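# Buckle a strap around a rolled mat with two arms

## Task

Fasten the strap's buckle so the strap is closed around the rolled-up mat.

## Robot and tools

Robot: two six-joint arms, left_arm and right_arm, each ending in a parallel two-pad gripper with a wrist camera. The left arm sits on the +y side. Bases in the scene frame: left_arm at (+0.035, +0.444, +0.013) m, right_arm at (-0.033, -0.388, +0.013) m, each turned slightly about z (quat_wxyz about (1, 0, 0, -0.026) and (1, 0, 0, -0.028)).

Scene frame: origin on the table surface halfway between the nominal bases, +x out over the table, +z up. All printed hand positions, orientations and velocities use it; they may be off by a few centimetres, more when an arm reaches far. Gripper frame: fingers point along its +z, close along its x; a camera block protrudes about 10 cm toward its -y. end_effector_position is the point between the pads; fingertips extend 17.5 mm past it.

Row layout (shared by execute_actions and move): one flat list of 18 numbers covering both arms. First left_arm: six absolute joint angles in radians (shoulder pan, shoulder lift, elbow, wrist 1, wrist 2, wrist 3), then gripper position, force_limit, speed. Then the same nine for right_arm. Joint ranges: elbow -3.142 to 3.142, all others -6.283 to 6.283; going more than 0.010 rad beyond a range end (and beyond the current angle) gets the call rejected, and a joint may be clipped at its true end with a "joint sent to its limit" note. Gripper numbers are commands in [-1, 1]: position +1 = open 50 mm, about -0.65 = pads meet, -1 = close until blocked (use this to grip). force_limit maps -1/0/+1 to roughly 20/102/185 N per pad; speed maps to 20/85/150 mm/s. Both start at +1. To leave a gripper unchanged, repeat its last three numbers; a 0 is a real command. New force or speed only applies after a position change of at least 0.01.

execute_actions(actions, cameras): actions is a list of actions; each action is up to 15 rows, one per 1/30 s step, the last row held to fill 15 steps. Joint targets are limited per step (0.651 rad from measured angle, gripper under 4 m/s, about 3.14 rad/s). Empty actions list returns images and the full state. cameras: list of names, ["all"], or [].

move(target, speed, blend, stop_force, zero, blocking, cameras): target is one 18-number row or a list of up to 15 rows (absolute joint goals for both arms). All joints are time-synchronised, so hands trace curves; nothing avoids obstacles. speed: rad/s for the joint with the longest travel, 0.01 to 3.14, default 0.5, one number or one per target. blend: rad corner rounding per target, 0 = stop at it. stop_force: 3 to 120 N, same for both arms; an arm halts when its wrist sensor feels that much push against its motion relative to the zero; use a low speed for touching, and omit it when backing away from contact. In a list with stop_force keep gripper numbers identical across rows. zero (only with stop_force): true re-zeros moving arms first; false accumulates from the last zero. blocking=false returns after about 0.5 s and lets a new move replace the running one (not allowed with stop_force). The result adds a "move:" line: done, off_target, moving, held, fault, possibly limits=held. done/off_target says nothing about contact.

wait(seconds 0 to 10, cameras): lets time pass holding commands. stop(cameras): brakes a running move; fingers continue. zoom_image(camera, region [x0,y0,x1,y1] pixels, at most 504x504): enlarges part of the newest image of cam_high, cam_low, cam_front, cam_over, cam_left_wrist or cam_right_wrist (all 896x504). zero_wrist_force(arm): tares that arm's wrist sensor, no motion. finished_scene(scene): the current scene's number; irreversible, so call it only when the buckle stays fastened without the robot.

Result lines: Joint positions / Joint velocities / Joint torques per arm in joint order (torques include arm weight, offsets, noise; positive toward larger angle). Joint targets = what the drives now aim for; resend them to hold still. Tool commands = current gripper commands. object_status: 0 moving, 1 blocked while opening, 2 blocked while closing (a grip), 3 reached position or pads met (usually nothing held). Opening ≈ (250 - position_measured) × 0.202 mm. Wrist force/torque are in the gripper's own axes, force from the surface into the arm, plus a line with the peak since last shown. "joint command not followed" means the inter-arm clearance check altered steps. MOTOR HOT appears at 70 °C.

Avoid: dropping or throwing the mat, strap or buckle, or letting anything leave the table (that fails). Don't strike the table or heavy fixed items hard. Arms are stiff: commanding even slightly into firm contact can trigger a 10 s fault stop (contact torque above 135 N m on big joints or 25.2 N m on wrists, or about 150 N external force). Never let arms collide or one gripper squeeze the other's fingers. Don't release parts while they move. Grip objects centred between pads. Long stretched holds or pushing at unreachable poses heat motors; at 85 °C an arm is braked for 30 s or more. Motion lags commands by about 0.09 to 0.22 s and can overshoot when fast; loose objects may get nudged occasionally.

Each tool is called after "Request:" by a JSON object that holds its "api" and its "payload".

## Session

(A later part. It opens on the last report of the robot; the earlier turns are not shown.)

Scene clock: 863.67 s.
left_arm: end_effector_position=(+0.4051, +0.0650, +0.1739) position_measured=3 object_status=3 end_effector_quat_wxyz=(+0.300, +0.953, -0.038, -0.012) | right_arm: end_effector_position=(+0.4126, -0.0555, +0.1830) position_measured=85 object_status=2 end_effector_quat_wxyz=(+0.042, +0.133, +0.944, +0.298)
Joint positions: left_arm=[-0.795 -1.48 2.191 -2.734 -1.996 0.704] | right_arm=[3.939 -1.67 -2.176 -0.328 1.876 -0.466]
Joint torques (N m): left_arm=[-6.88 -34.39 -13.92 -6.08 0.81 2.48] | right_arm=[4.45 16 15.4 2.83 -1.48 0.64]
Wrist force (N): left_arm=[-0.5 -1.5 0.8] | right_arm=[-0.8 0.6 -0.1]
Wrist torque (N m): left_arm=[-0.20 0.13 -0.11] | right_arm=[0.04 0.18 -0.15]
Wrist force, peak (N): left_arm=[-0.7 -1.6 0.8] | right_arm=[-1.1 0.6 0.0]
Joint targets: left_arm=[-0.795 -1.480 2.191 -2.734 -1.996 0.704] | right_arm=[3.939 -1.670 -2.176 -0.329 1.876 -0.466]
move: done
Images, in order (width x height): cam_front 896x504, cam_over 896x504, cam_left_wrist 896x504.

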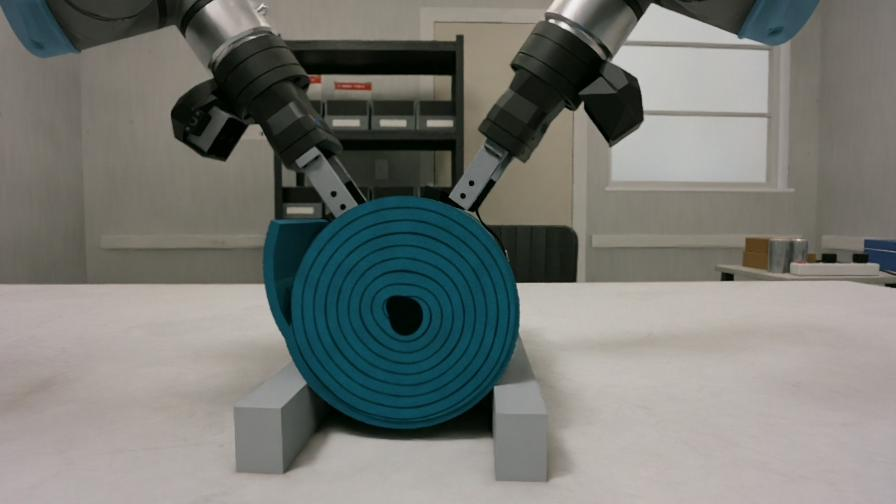

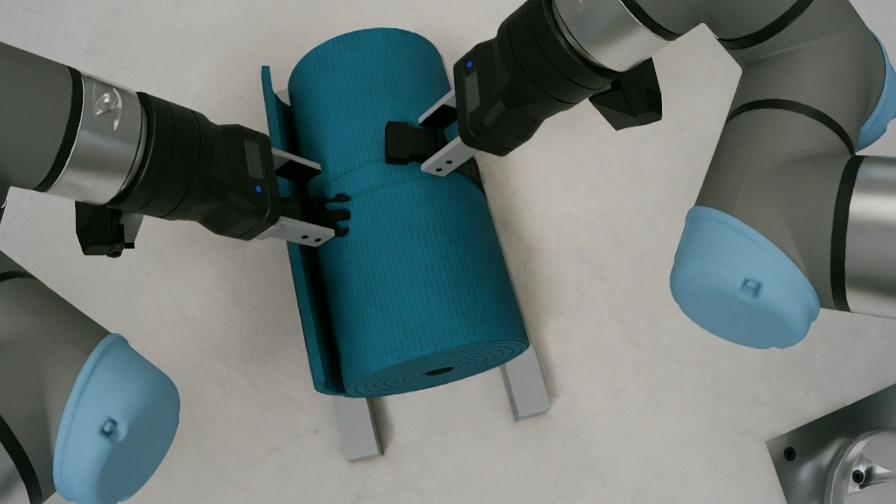

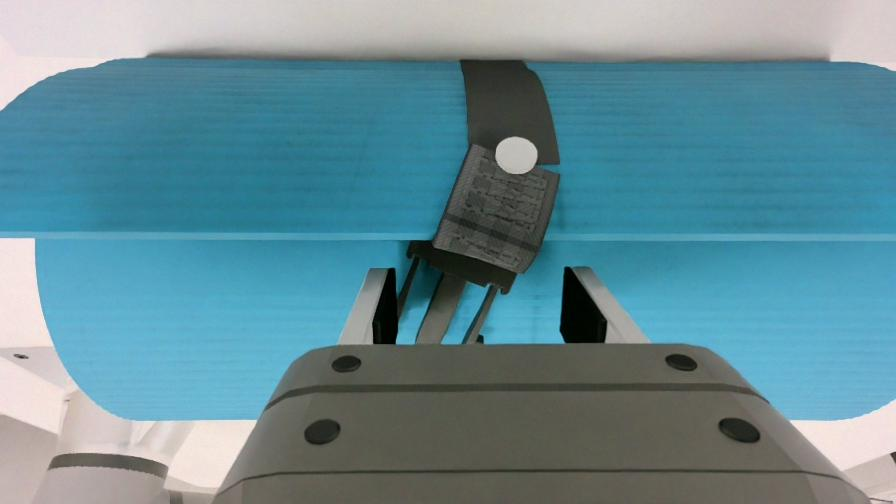

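Request:
{"api": "move", "payload": {"target": [-0.7704,-1.4534,2.1513,-2.7108,-2.007,0.7286,1,1,1,3.9386,-1.6702,-2.1757,-0.3285,1.8757,-0.4663,-1,-0.7,-1], "speed": 0.08, "stop_force": 15, "cameras": ["cam_front", "cam_left_wrist", "cam_over"]}}

Request:
{"api": "zoom_image", "payload": {"camera": "cam_left_wrist", "region": [360, 150, 600, 350]}}

Request:
{"api": "zoom_image", "payload": {"camera": "cam_over", "region": [220, 110, 420, 290]}}

Request:
{"api": "zoom_image", "payload": {"camera": "cam_front", "region": [240, 120, 420, 280]}}

Scene clock: 875.07 s.
left_arm: end_effector_position=(+0.4208, +0.0635, +0.1756) position_measured=3 object_status=3 end_effector_quat_wxyz=(+0.300, +0.953, -0.038, -0.012) | right_arm: end_effector_position=(+0.4126, -0.0555, +0.1830) position_measured=85 object_status=2 end_effector_quat_wxyz=(+0.042, +0.133, +0.944, +0.298)
Joint positions: left_arm=[-0.77 -1.453 2.151 -2.711 -2.007 0.729] | right_arm=[3.939 -1.67 -2.176 -0.328 1.876 -0.466]
Joint torques (N m): left_arm=[-7.34 -37.18 -13.97 -6.04 0.89 -2.56] | right_arm=[4.36 15.87 15.76 2.73 -1.42 0.53]
Wrist force (N): left_arm=[-0.5 -1.3 0.7] | right_arm=[-0.8 0.4 -0.2]
Wrist torque (N m): left_arm=[-0.18 0.13 -0.17] | right_arm=[0.02 0.18 -0.15]
Wrist force, peak (N): left_arm=[-1.3 -1.8 1.1] | right_arm=[-1.1 0.6 -0.1]
Joint targets: left_arm=[-0.770 -1.453 2.151 -2.711 -2.007 0.729] | right_arm=[3.939 -1.670 -2.176 -0.329 1.876 -0.466]
move: done
Images, in order (width x height): cam_front 896x504, cam_over 896x504, cam_left_wrist 896x504.

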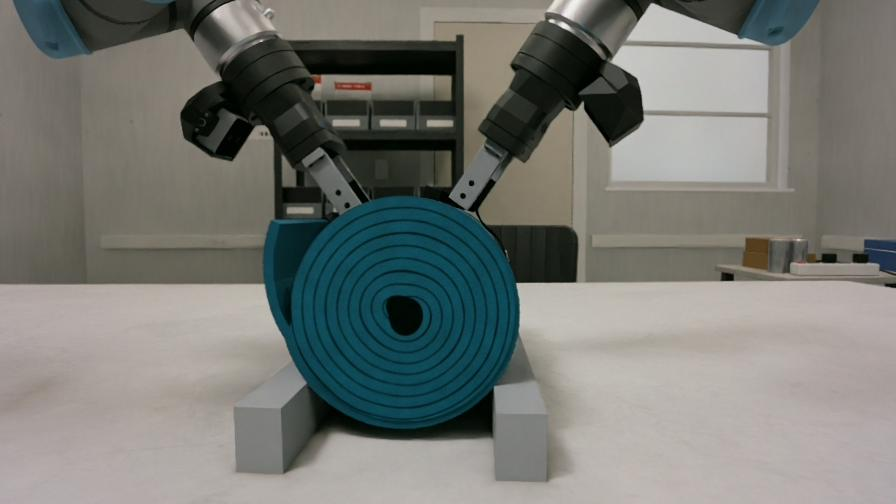

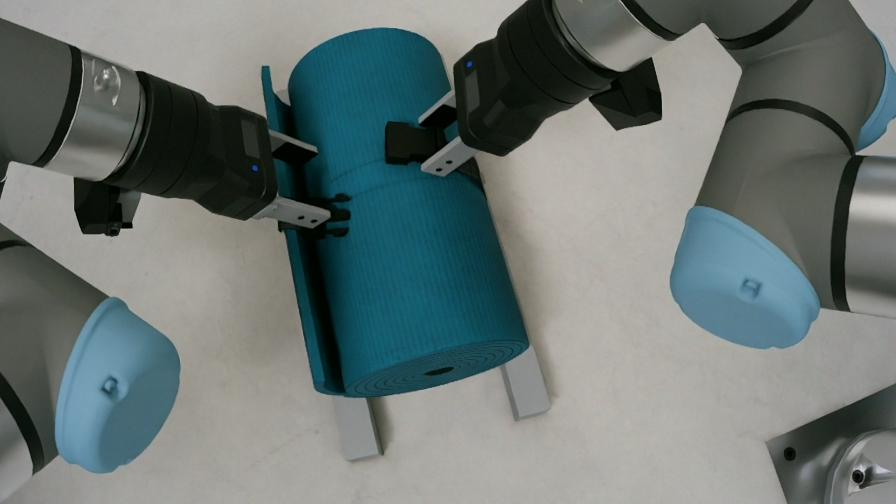

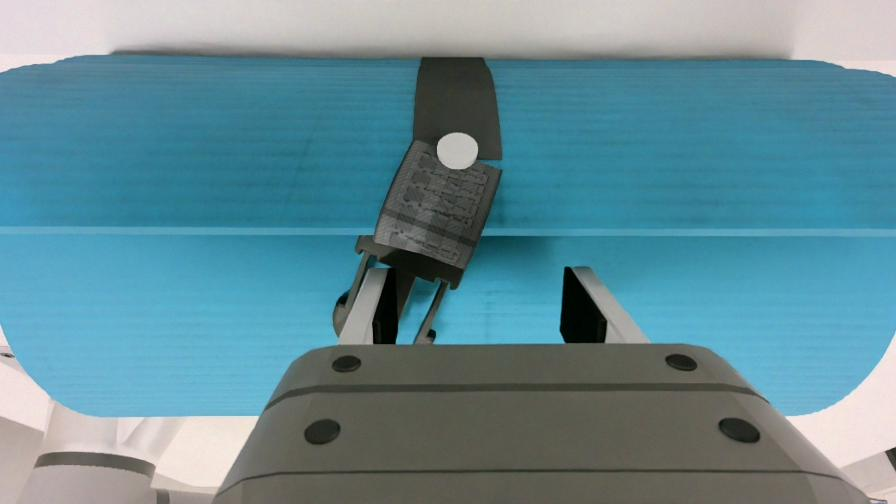

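Scaled by 2.100.

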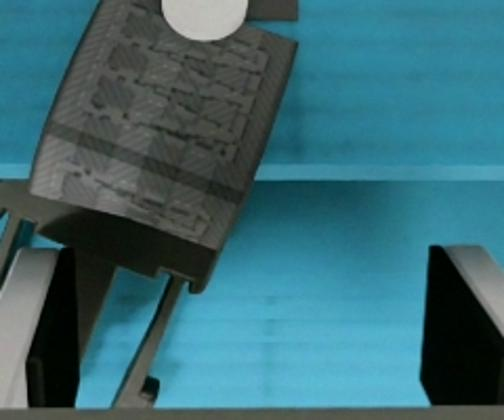

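Scaled by 2.520.

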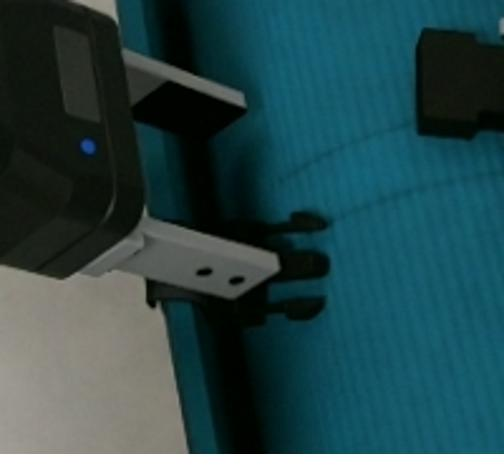

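Scaled by 2.800.

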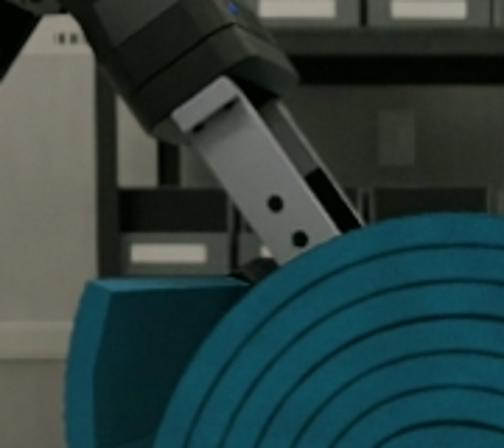

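Request:
{"api": "move", "payload": {"target": [[-0.8084,-1.5109,2.1847,-2.7023,-1.9905,0.6912,1,1,1,3.9386,-1.6702,-2.1757,-0.3285,1.8757,-0.4663,-1,-0.7,-1],[-0.8114,-1.4698,2.2077,-2.7676,-1.9892,0.6882,1,1,1,3.9386,-1.6702,-2.1757,-0.3285,1.8757,-0.4663,-1,-0.7,-1]], "speed": [0.15, 0.08], "stop_force": 12, "cameras": ["cam_left_wrist", "cam_over"]}}

Request:
{"api": "zoom_image", "payload": {"camera": "cam_left_wrist", "region": [360, 150, 600, 350]}}

Request:
{"api": "zoom_image", "payload": {"camera": "cam_over", "region": [220, 110, 420, 290]}}

Scene clock: 896.90 s.
left_arm: end_effector_position=(+0.3992, +0.0611, +0.1661) position_measured=3 object_status=3 end_effector_quat_wxyz=(+0.300, +0.953, -0.038, -0.012) | right_arm: end_effector_position=(+0.4126, -0.0555, +0.1830) position_measured=85 object_status=2 end_effector_quat_wxyz=(+0.042, +0.133, +0.944, +0.298)
Joint positions: left_arm=[-0.811 -1.47 2.208 -2.768 -1.989 0.688] | right_arm=[3.939 -1.67 -2.176 -0.328 1.876 -0.466]
Joint torques (N m): left_arm=[1.94 -35.37 -27.12 -1.21 -0.25 -0.19] | right_arm=[5.15 16.19 15.42 2.68 -1.28 0.54]
Wrist force (N): left_arm=[-0.7 -1.3 0.9] | right_arm=[-0.7 0.6 -0.1]
Wrist torque (N m): left_arm=[-0.17 0.15 -0.06] | right_arm=[0.04 0.17 -0.15]
Wrist force, peak (N): left_arm=[0.4 -2.0 1.3] | right_arm=[-1.1 0.7 -0.2]
Joint targets: left_arm=[-0.811 -1.470 2.208 -2.768 -1.989 0.688] | right_arm=[3.939 -1.670 -2.176 -0.329 1.876 -0.466]
move: done
Images, in order (width x height): cam_over 896x504, cam_left_wrist 896x504.

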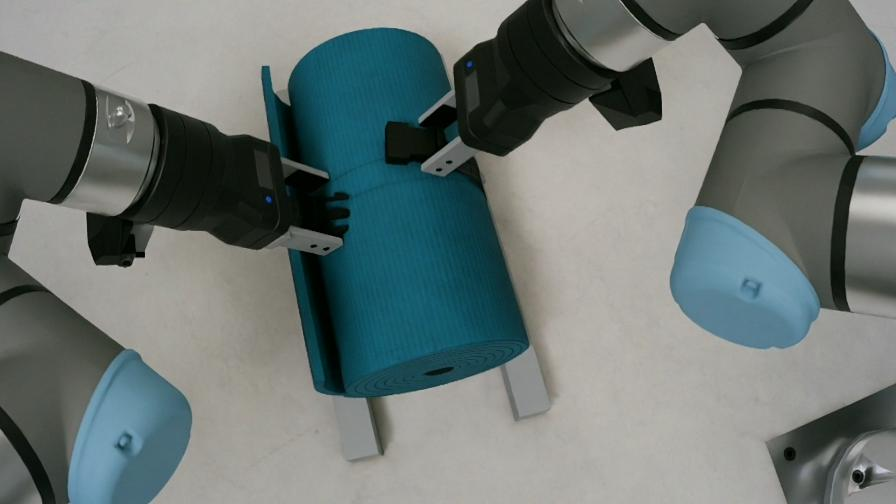

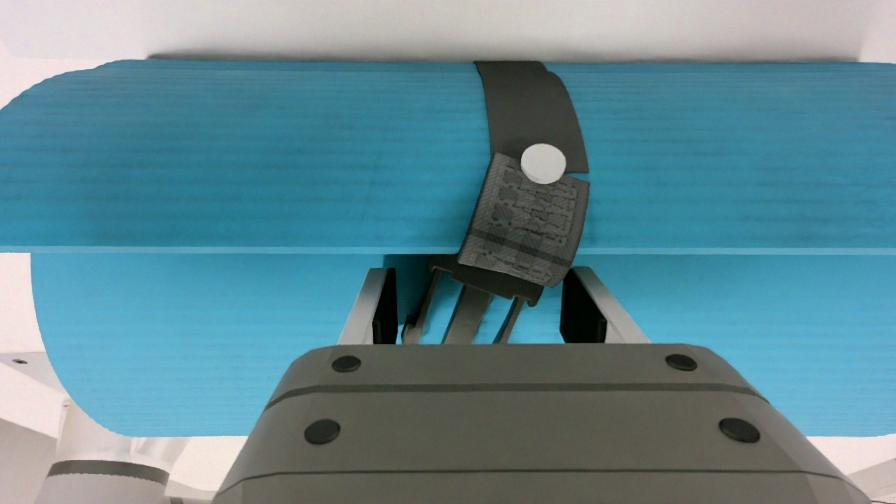

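Scaled by 2.100.

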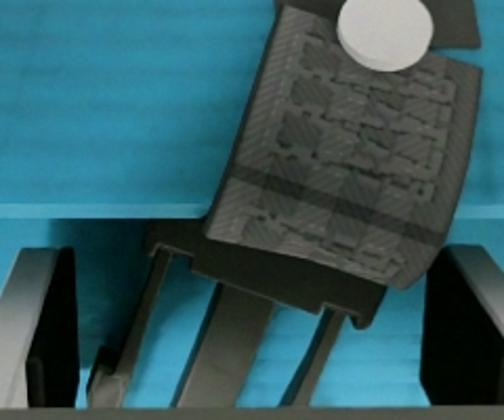

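Scaled by 2.520.

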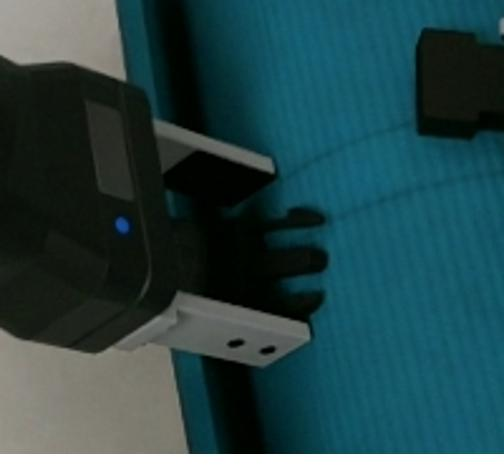

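Request:
{"api": "move", "payload": {"target": [-0.7766,-1.4335,2.164,-2.7461,-2.0043,0.7225,1,1,1,3.9386,-1.6702,-2.1757,-0.3285,1.8757,-0.4663,-1,-0.7,-1], "speed": 0.06, "stop_force": 15, "cameras": ["cam_left_wrist", "cam_over", "cam_front"]}}

Request:
{"api": "zoom_image", "payload": {"camera": "cam_left_wrist", "region": [360, 150, 600, 350]}}

Request:
{"api": "zoom_image", "payload": {"camera": "cam_over", "region": [220, 110, 420, 290]}}

Scene clock: 912.17 s.
left_arm: end_effector_position=(+0.4193, +0.0611, +0.1652) position_measured=3 object_status=3 end_effector_quat_wxyz=(+0.300, +0.953, -0.038, -0.012) | right_arm: end_effector_position=(+0.4126, -0.0555, +0.1830) position_measured=85 object_status=2 end_effector_quat_wxyz=(+0.042, +0.133, +0.944, +0.298)
Joint positions: left_arm=[-0.777 -1.433 2.164 -2.746 -2.004 0.722] | right_arm=[3.939 -1.67 -2.176 -0.328 1.876 -0.466]
Joint torques (N m): left_arm=[-7.65 -36.71 -13.63 -5.97 0.91 -2.58] | right_arm=[4.97 15.94 15.62 2.65 -1.43 0.6]
Wrist force (N): left_arm=[-0.8 -1.4 0.8] | right_arm=[-1.0 0.5 0.1]
Wrist torque (N m): left_arm=[-0.19 0.17 -0.17] | right_arm=[0.03 0.21 -0.15]
Wrist force, peak (N): left_arm=[-1.1 -1.2 1.1] | right_arm=[-1.2 0.5 -0.2]
Joint targets: left_arm=[-0.777 -1.433 2.164 -2.746 -2.004 0.722] | right_arm=[3.939 -1.670 -2.176 -0.329 1.876 -0.466]
move: done
Images, in order (width x height): cam_front 896x504, cam_over 896x504, cam_left_wrist 896x504.

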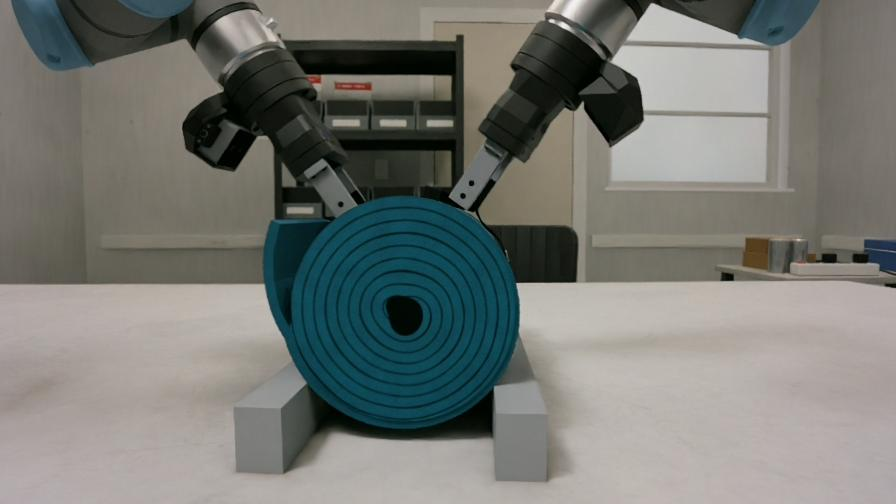

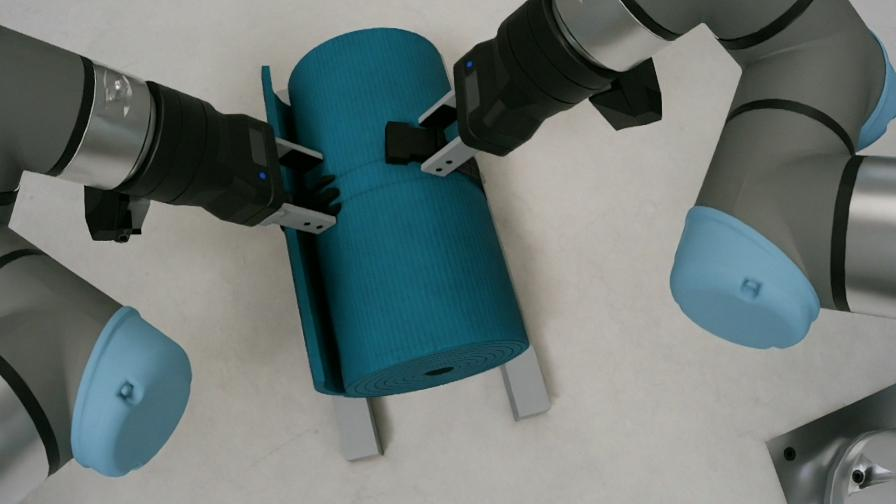

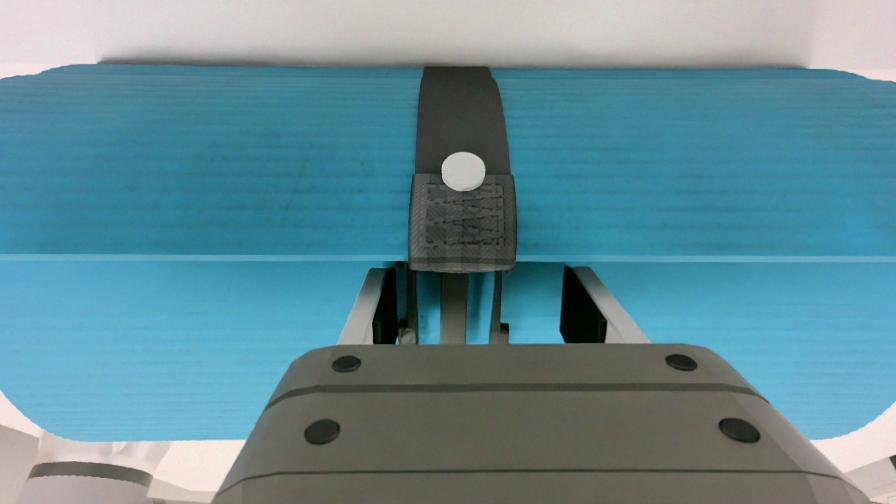

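Scaled by 2.100.

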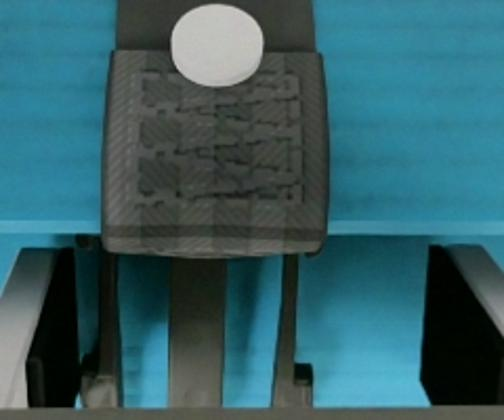

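Scaled by 2.520.

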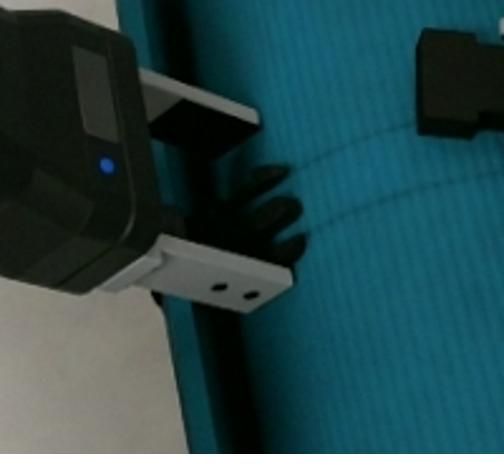

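Request:
{"api": "zoom_image", "payload": {"camera": "cam_front", "region": [260, 140, 420, 260]}}

Request:
{"api": "execute_actions", "payload": {"actions": [], "cameras": ["cam_high", "cam_low", "cam_over"]}}

Request:
{"api": "zoom_image", "payload": {"camera": "cam_low", "region": [480, 130, 640, 250]}}

Request:
{"api": "zoom_image", "payload": {"camera": "cam_high", "region": [400, 130, 560, 250]}}

Request:
{"api": "zoom_image", "payload": {"camera": "cam_over", "region": [270, 140, 370, 240]}}

Scaled by 3.150.

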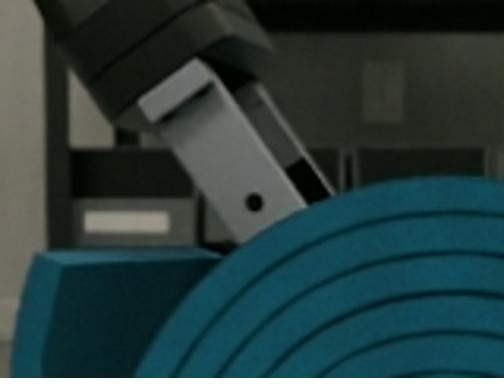

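Scene clock: 946.73 s.
left_arm: end_effector_position=(+0.4193, +0.0611, +0.1652) position_measured=3 object_status=3 end_effector_quat_wxyz=(+0.300, +0.953, -0.038, -0.012) | right_arm: end_effector_position=(+0.4126, -0.0555, +0.1830) position_measured=85 object_status=2 end_effector_quat_wxyz=(+0.042, +0.133, +0.944, +0.298)
Joint positions: left_arm=[-0.777 -1.434 2.164 -2.746 -2.004 0.722] | right_arm=[3.939 -1.67 -2.176 -0.328 1.876 -0.466]
Joint velocities: within noise
Joint torques (N m): left_arm=[-6.82 -37.53 -13.61 -5.91 0.95 -2.41] | right_arm=[4.32 15.66 15.76 2.67 -1.25 0.51]
Motor temperatures (°C): left_arm=[27 33 31 34 36 34] | right_arm=[37 35 25 30 44 38]
Wrist force (N): left_arm=[-0.6 -1.4 0.7] | right_arm=[-1.1 0.6 -0.1]
Wrist torque (N m): left_arm=[-0.18 0.15 -0.18] | right_arm=[0.05 0.22 -0.15]
Wrist force, peak (N): left_arm=[-0.8 -1.5 0.9] | right_arm=[-1.2 0.5 -0.2]
Joint targets: left_arm=[-0.777 -1.433 2.164 -2.746 -2.004 0.722] | right_arm=[3.939 -1.670 -2.176 -0.329 1.876 -0.466]
Tool commands: left_gripper/position=+1.0 left_gripper/force_limit=+1.0 left_gripper/speed=+1.0 right_gripper/position=-1.0 right_gripper/force_limit=-0.7 right_gripper/speed=-1.0
Images, in order (width x height): cam_high 896x504, cam_low 896x504, cam_over 896x504.

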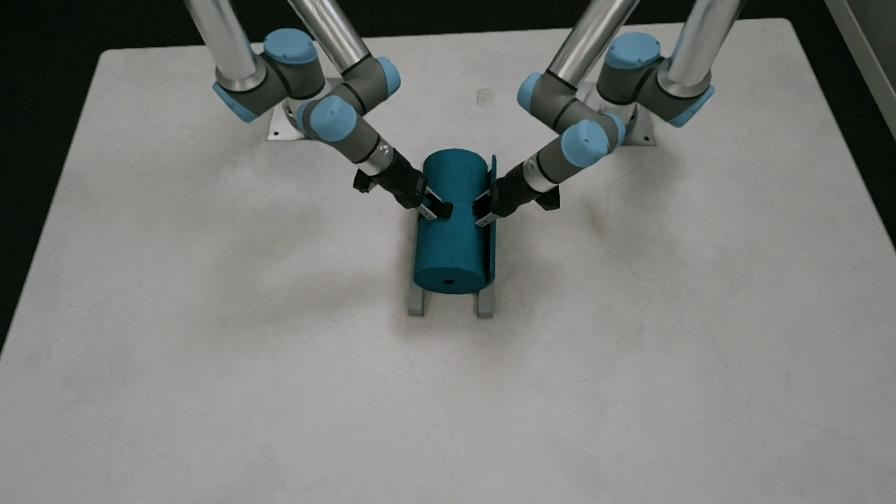

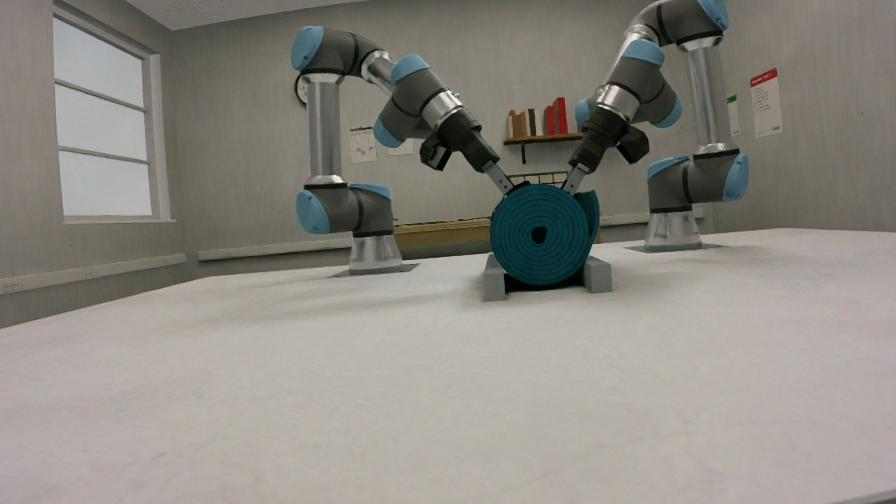

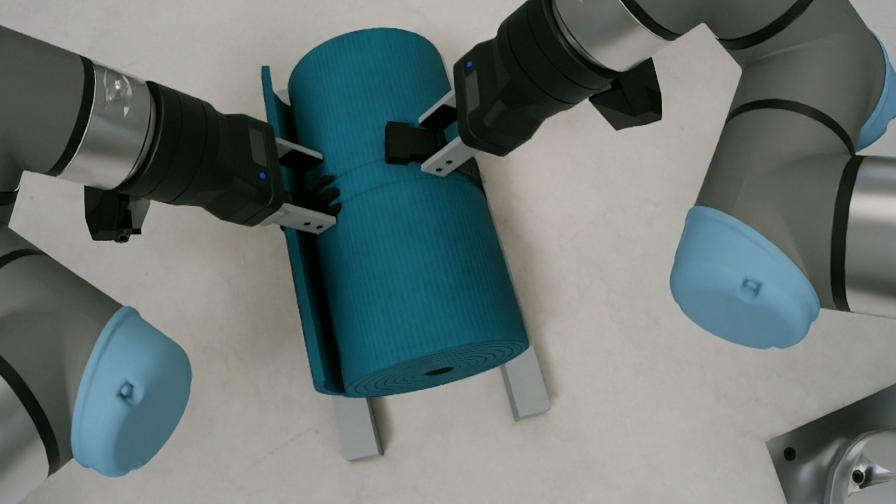

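Scaled by 3.150.

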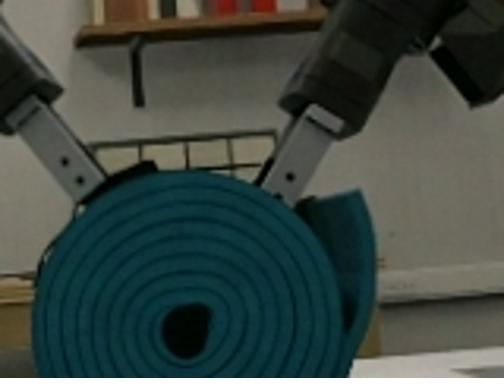

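Scaled by 3.150.

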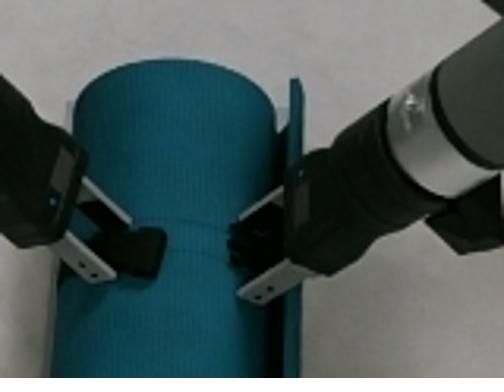

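Scaled by 5.040.

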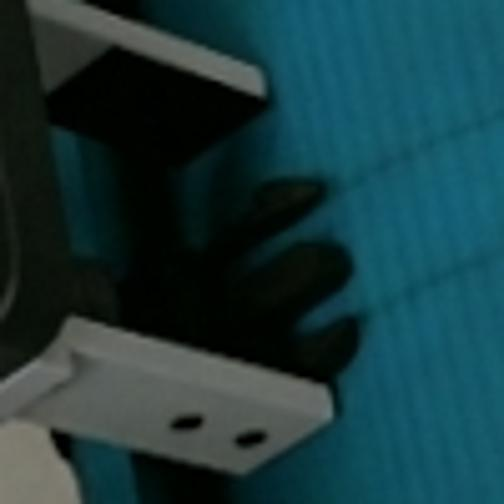

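Request:
{"api": "move", "payload": {"target": [-0.8698,-1.4667,2.0342,-2.3761,-1.7781,0.7039,1,1,1,3.9386,-1.6702,-2.1757,-0.3285,1.8757,-0.4663,-1,-0.7,-1], "speed": 0.12, "stop_force": 15, "cameras": ["cam_left_wrist", "cam_over", "cam_front"]}}

Request:
{"api": "zoom_image", "payload": {"camera": "cam_left_wrist", "region": [360, 150, 600, 350]}}

Request:
{"api": "zoom_image", "payload": {"camera": "cam_over", "region": [220, 110, 420, 290]}}

Request:
{"api": "zoom_image", "payload": {"camera": "cam_front", "region": [260, 140, 420, 260]}}

Scene clock: 983.73 s.
left_arm: end_effector_position=(+0.4202, +0.0685, +0.1642) position_measured=3 object_status=3 end_effector_quat_wxyz=(+0.156, +0.987, -0.039, -0.006) | right_arm: end_effector_position=(+0.4126, -0.0555, +0.1830) position_measured=85 object_status=2 end_effector_quat_wxyz=(+0.042, +0.133, +0.944, +0.298)
Joint positions: left_arm=[-0.87 -1.467 2.034 -2.376 -1.778 0.704] | right_arm=[3.939 -1.67 -2.176 -0.329 1.876 -0.466]
Joint torques (N m): left_arm=[9.97 -24.18 -16.03 -5.85 -1.92 1.5] | right_arm=[4.34 16.32 16.15 2.69 -1.19 0.51]
Wrist force (N): left_arm=[-0.5 -0.5 0.2] | right_arm=[-1.0 0.5 0.0]
Wrist torque (N m): left_arm=[-0.08 0.09 -0.01] | right_arm=[0.02 0.21 -0.15]
Wrist force, peak (N): left_arm=[-0.6 -1.7 0.8] | right_arm=[-1.1 0.6 -0.1]
Joint targets: left_arm=[-0.870 -1.467 2.034 -2.376 -1.778 0.704] | right_arm=[3.939 -1.670 -2.176 -0.329 1.876 -0.466]
move: done
Images, in order (width x height): cam_front 896x504, cam_over 896x504, cam_left_wrist 896x504.

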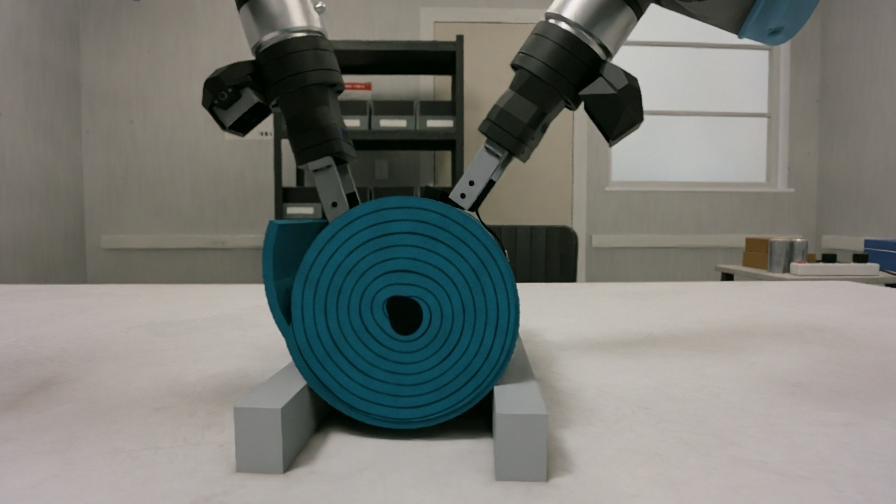

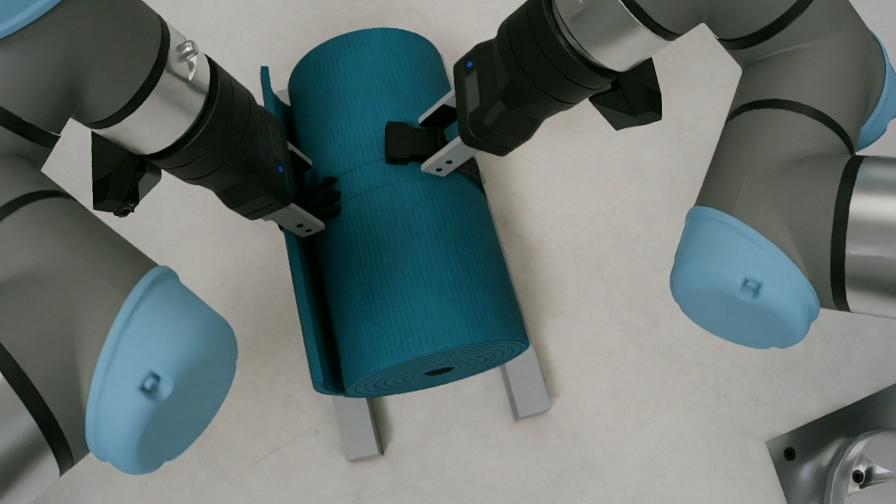

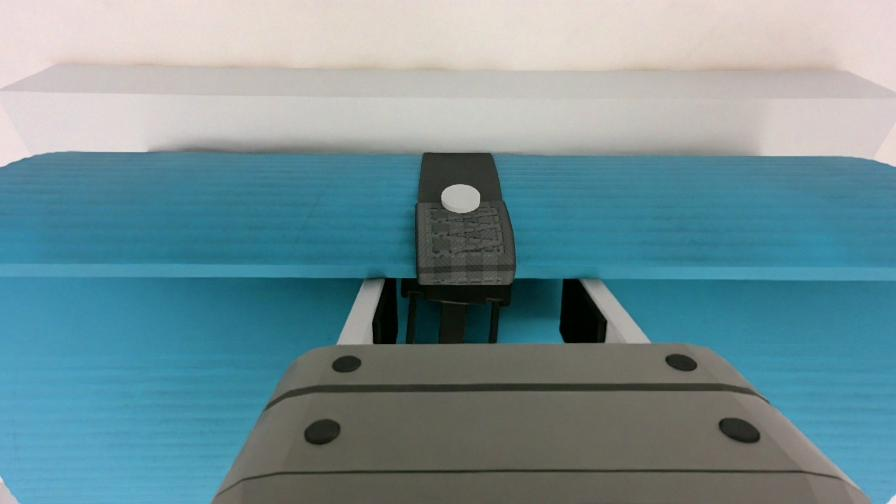

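Scaled by 2.100.

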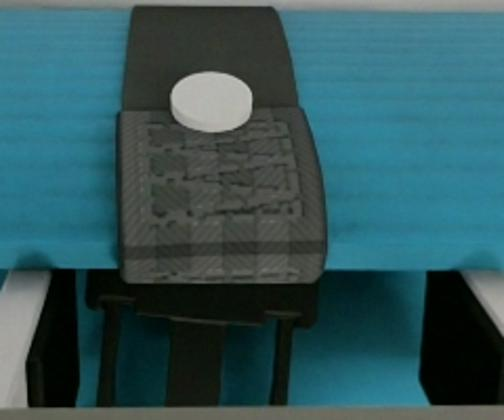

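Scaled by 2.520.

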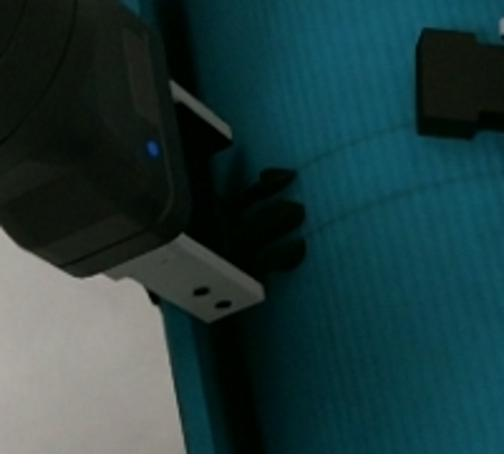

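Scaled by 3.150.

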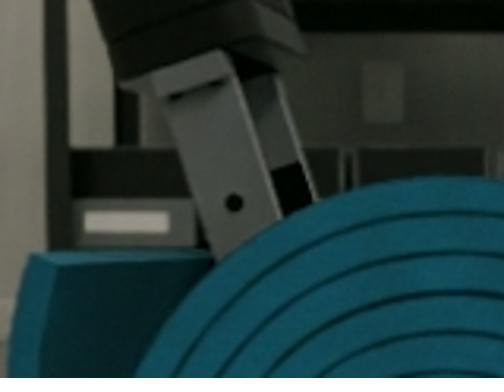

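Request:
{"api": "move", "payload": {"target": [-0.8848,-1.4657,2.057,-2.403,-1.7745,0.689,-1,-0.8,-1,3.9386,-1.6702,-2.1757,-0.3285,1.8757,-0.4663,-1,-0.7,-1], "speed": 0.04, "cameras": ["cam_left_wrist", "cam_over", "cam_front"]}}

Request:
{"api": "zoom_image", "payload": {"camera": "cam_left_wrist", "region": [360, 150, 600, 350]}}

Request:
{"api": "zoom_image", "payload": {"camera": "cam_over", "region": [220, 110, 420, 290]}}

Request:
{"api": "zoom_image", "payload": {"camera": "cam_front", "region": [260, 140, 420, 260]}}

Scene clock: 998.83 s.
left_arm: end_effector_position=(+0.4129, +0.0665, +0.1566) position_measured=83 object_status=2 end_effector_quat_wxyz=(+0.156, +0.987, -0.039, -0.006) | right_arm: end_effector_position=(+0.4126, -0.0555, +0.1830) position_measured=85 object_status=2 end_effector_quat_wxyz=(+0.042, +0.133, +0.944, +0.298)
Joint positions: left_arm=[-0.885 -1.466 2.057 -2.403 -1.774 0.689] | right_arm=[3.939 -1.67 -2.176 -0.329 1.876 -0.466]
Joint torques (N m): left_arm=[4.82 -15.06 -27.15 -0.51 -0.56 1.62] | right_arm=[5.06 16.75 16.13 2.76 -1.1 0.56]
Wrist force (N): left_arm=[-0.7 -4.7 -13.7] | right_arm=[-0.9 0.4 0.1]
Wrist torque (N m): left_arm=[-0.21 -0.05 -0.01] | right_arm=[0.03 0.19 -0.15]
Wrist force, peak (N): left_arm=[-0.8 -4.8 -14.2] | right_arm=[-1.1 0.7 0.1]
Joint targets: left_arm=[-0.885 -1.466 2.057 -2.403 -1.774 0.689] | right_arm=[3.939 -1.670 -2.176 -0.329 1.876 -0.466]
move: done
Images, in order (width x height): cam_front 896x504, cam_over 896x504, cam_left_wrist 896x504.

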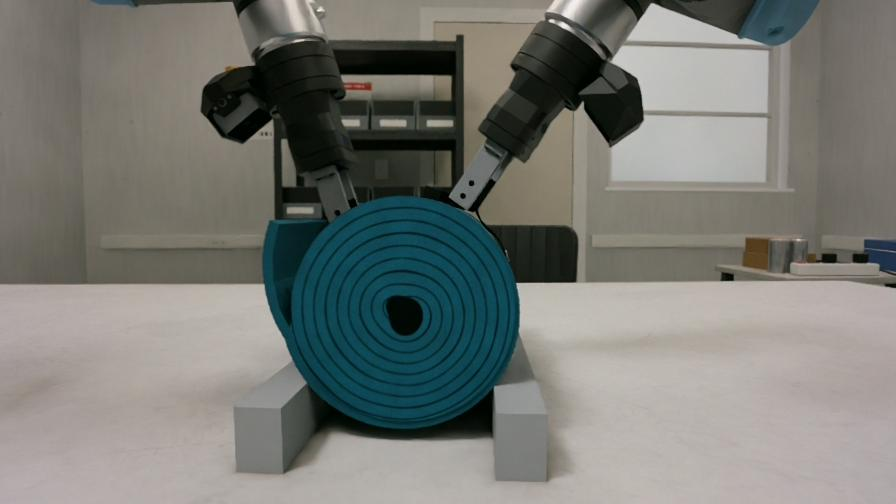

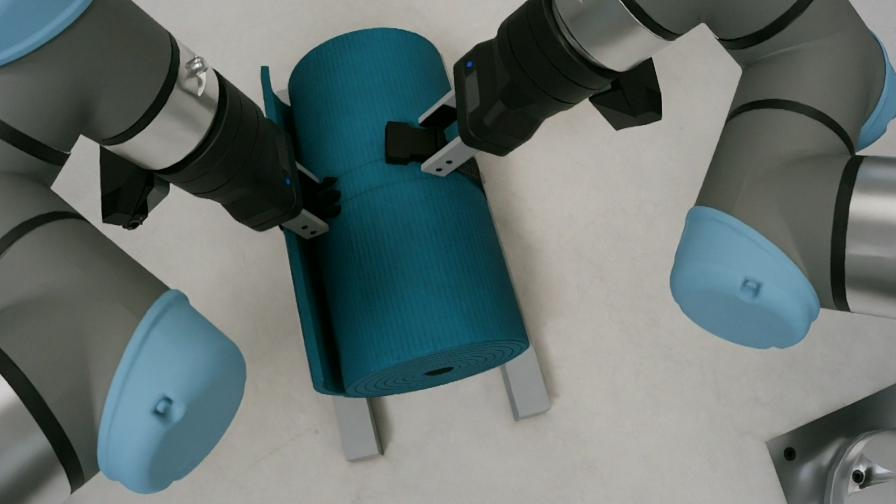

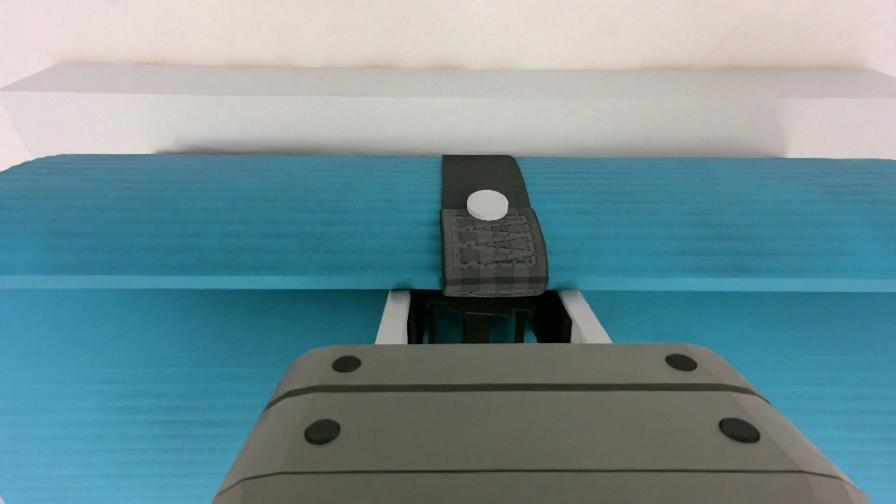

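Scaled by 2.100.

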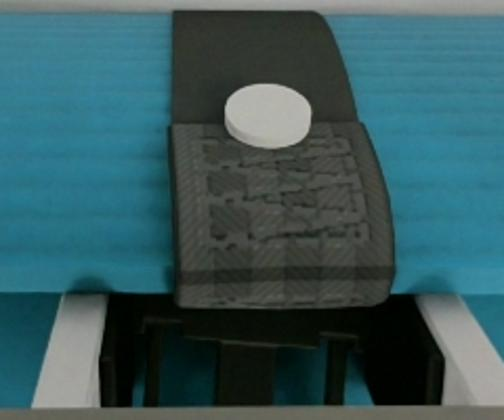

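Scaled by 2.520.

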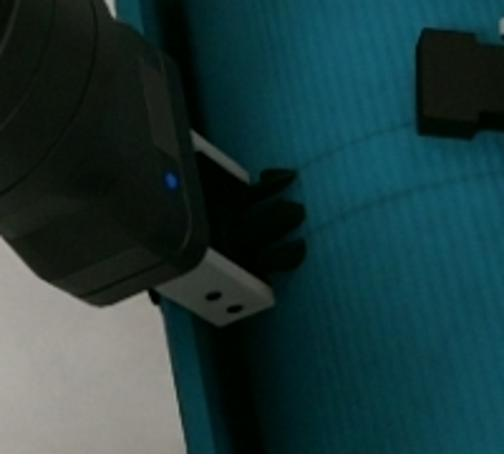

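Scaled by 3.150.

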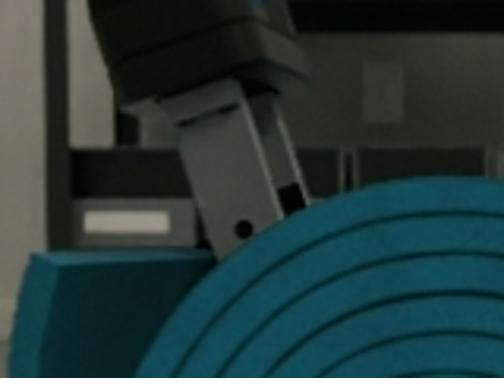

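Request:
{"api": "move", "payload": {"target": [-0.8848,-1.4657,2.057,-2.403,-1.7745,0.689,-1,-0.8,-1,3.9069,-1.672,-2.1459,-0.4331,1.9866,-0.6823,-1,-0.7,-1], "speed": 0.1, "stop_force": 25, "cameras": ["cam_right_wrist", "cam_over", "cam_front"]}}

Request:
{"api": "zoom_image", "payload": {"camera": "cam_over", "region": [260, 70, 540, 270]}}

Request:
{"api": "zoom_image", "payload": {"camera": "cam_right_wrist", "region": [360, 0, 640, 340]}}

Scene clock: 1021.50 s.
left_arm: end_effector_position=(+0.4130, +0.0665, +0.1566) position_measured=83 object_status=2 end_effector_quat_wxyz=(+0.156, +0.987, -0.039, -0.006) | right_arm: end_effector_position=(+0.3980, -0.0557, +0.1847) position_measured=85 object_status=2 end_effector_quat_wxyz=(+0.012, +0.039, +0.953, +0.300)
Joint positions: left_arm=[-0.885 -1.466 2.057 -2.403 -1.775 0.689] | right_arm=[3.907 -1.672 -2.146 -0.433 1.987 -0.682]
Joint torques (N m): left_arm=[6.59 -14.24 -25.79 -2.2 -2.12 2.27] | right_arm=[6.51 17.6 10.8 5.13 -1.9 0.79]
Wrist force (N): left_arm=[-1.6 -4.6 -13.1] | right_arm=[-1.2 0.6 0.2]
Wrist torque (N m): left_arm=[-0.22 0.01 0.00] | right_arm=[0.09 0.23 -0.20]
Wrist force, peak (N): left_arm=[-0.8 -4.7 -13.8] | right_arm=[-1.4 0.9 -1.0]
Joint targets: left_arm=[-0.885 -1.466 2.057 -2.403 -1.774 0.689] | right_arm=[3.907 -1.672 -2.146 -0.433 1.987 -0.682]
move: done
Images, in order (width x height): cam_front 896x504, cam_over 896x504, cam_right_wrist 896x504.

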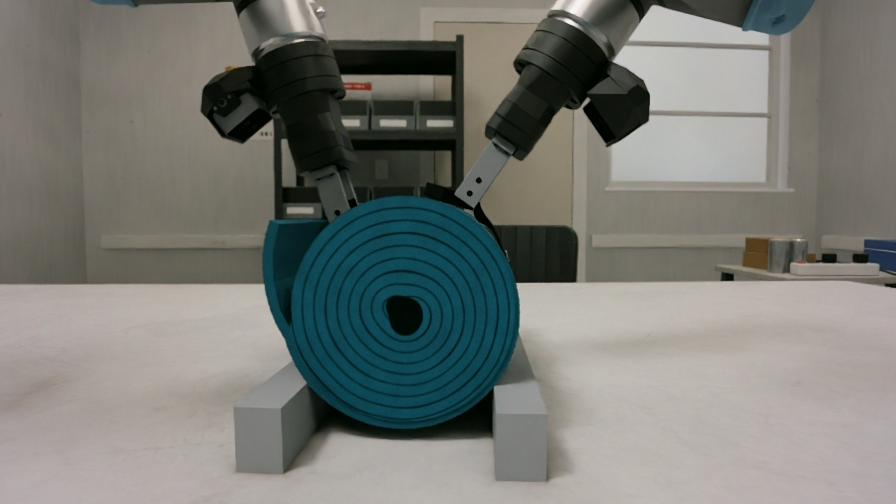

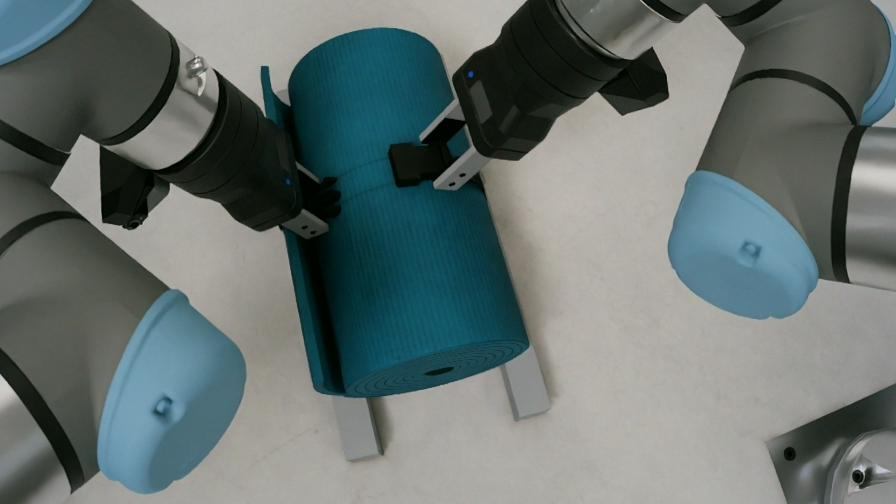

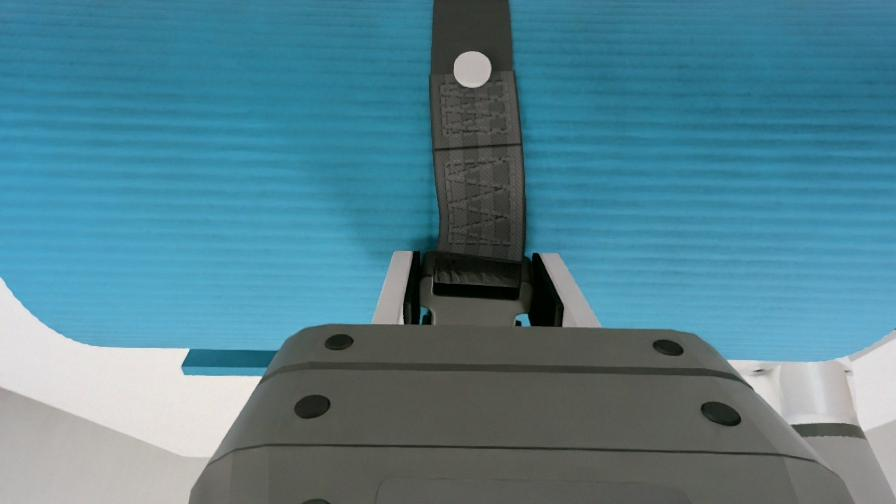

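Scaled by 1.800.

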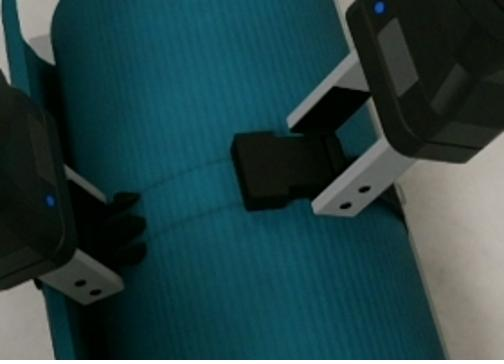

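Scaled by 1.482.

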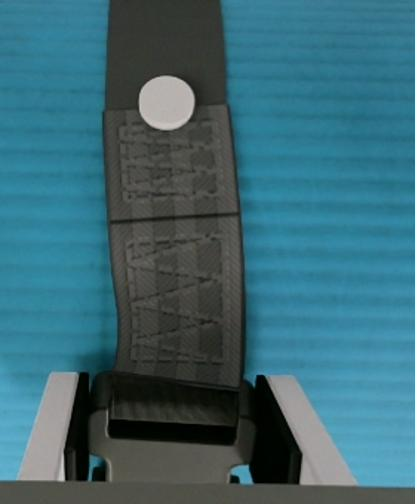

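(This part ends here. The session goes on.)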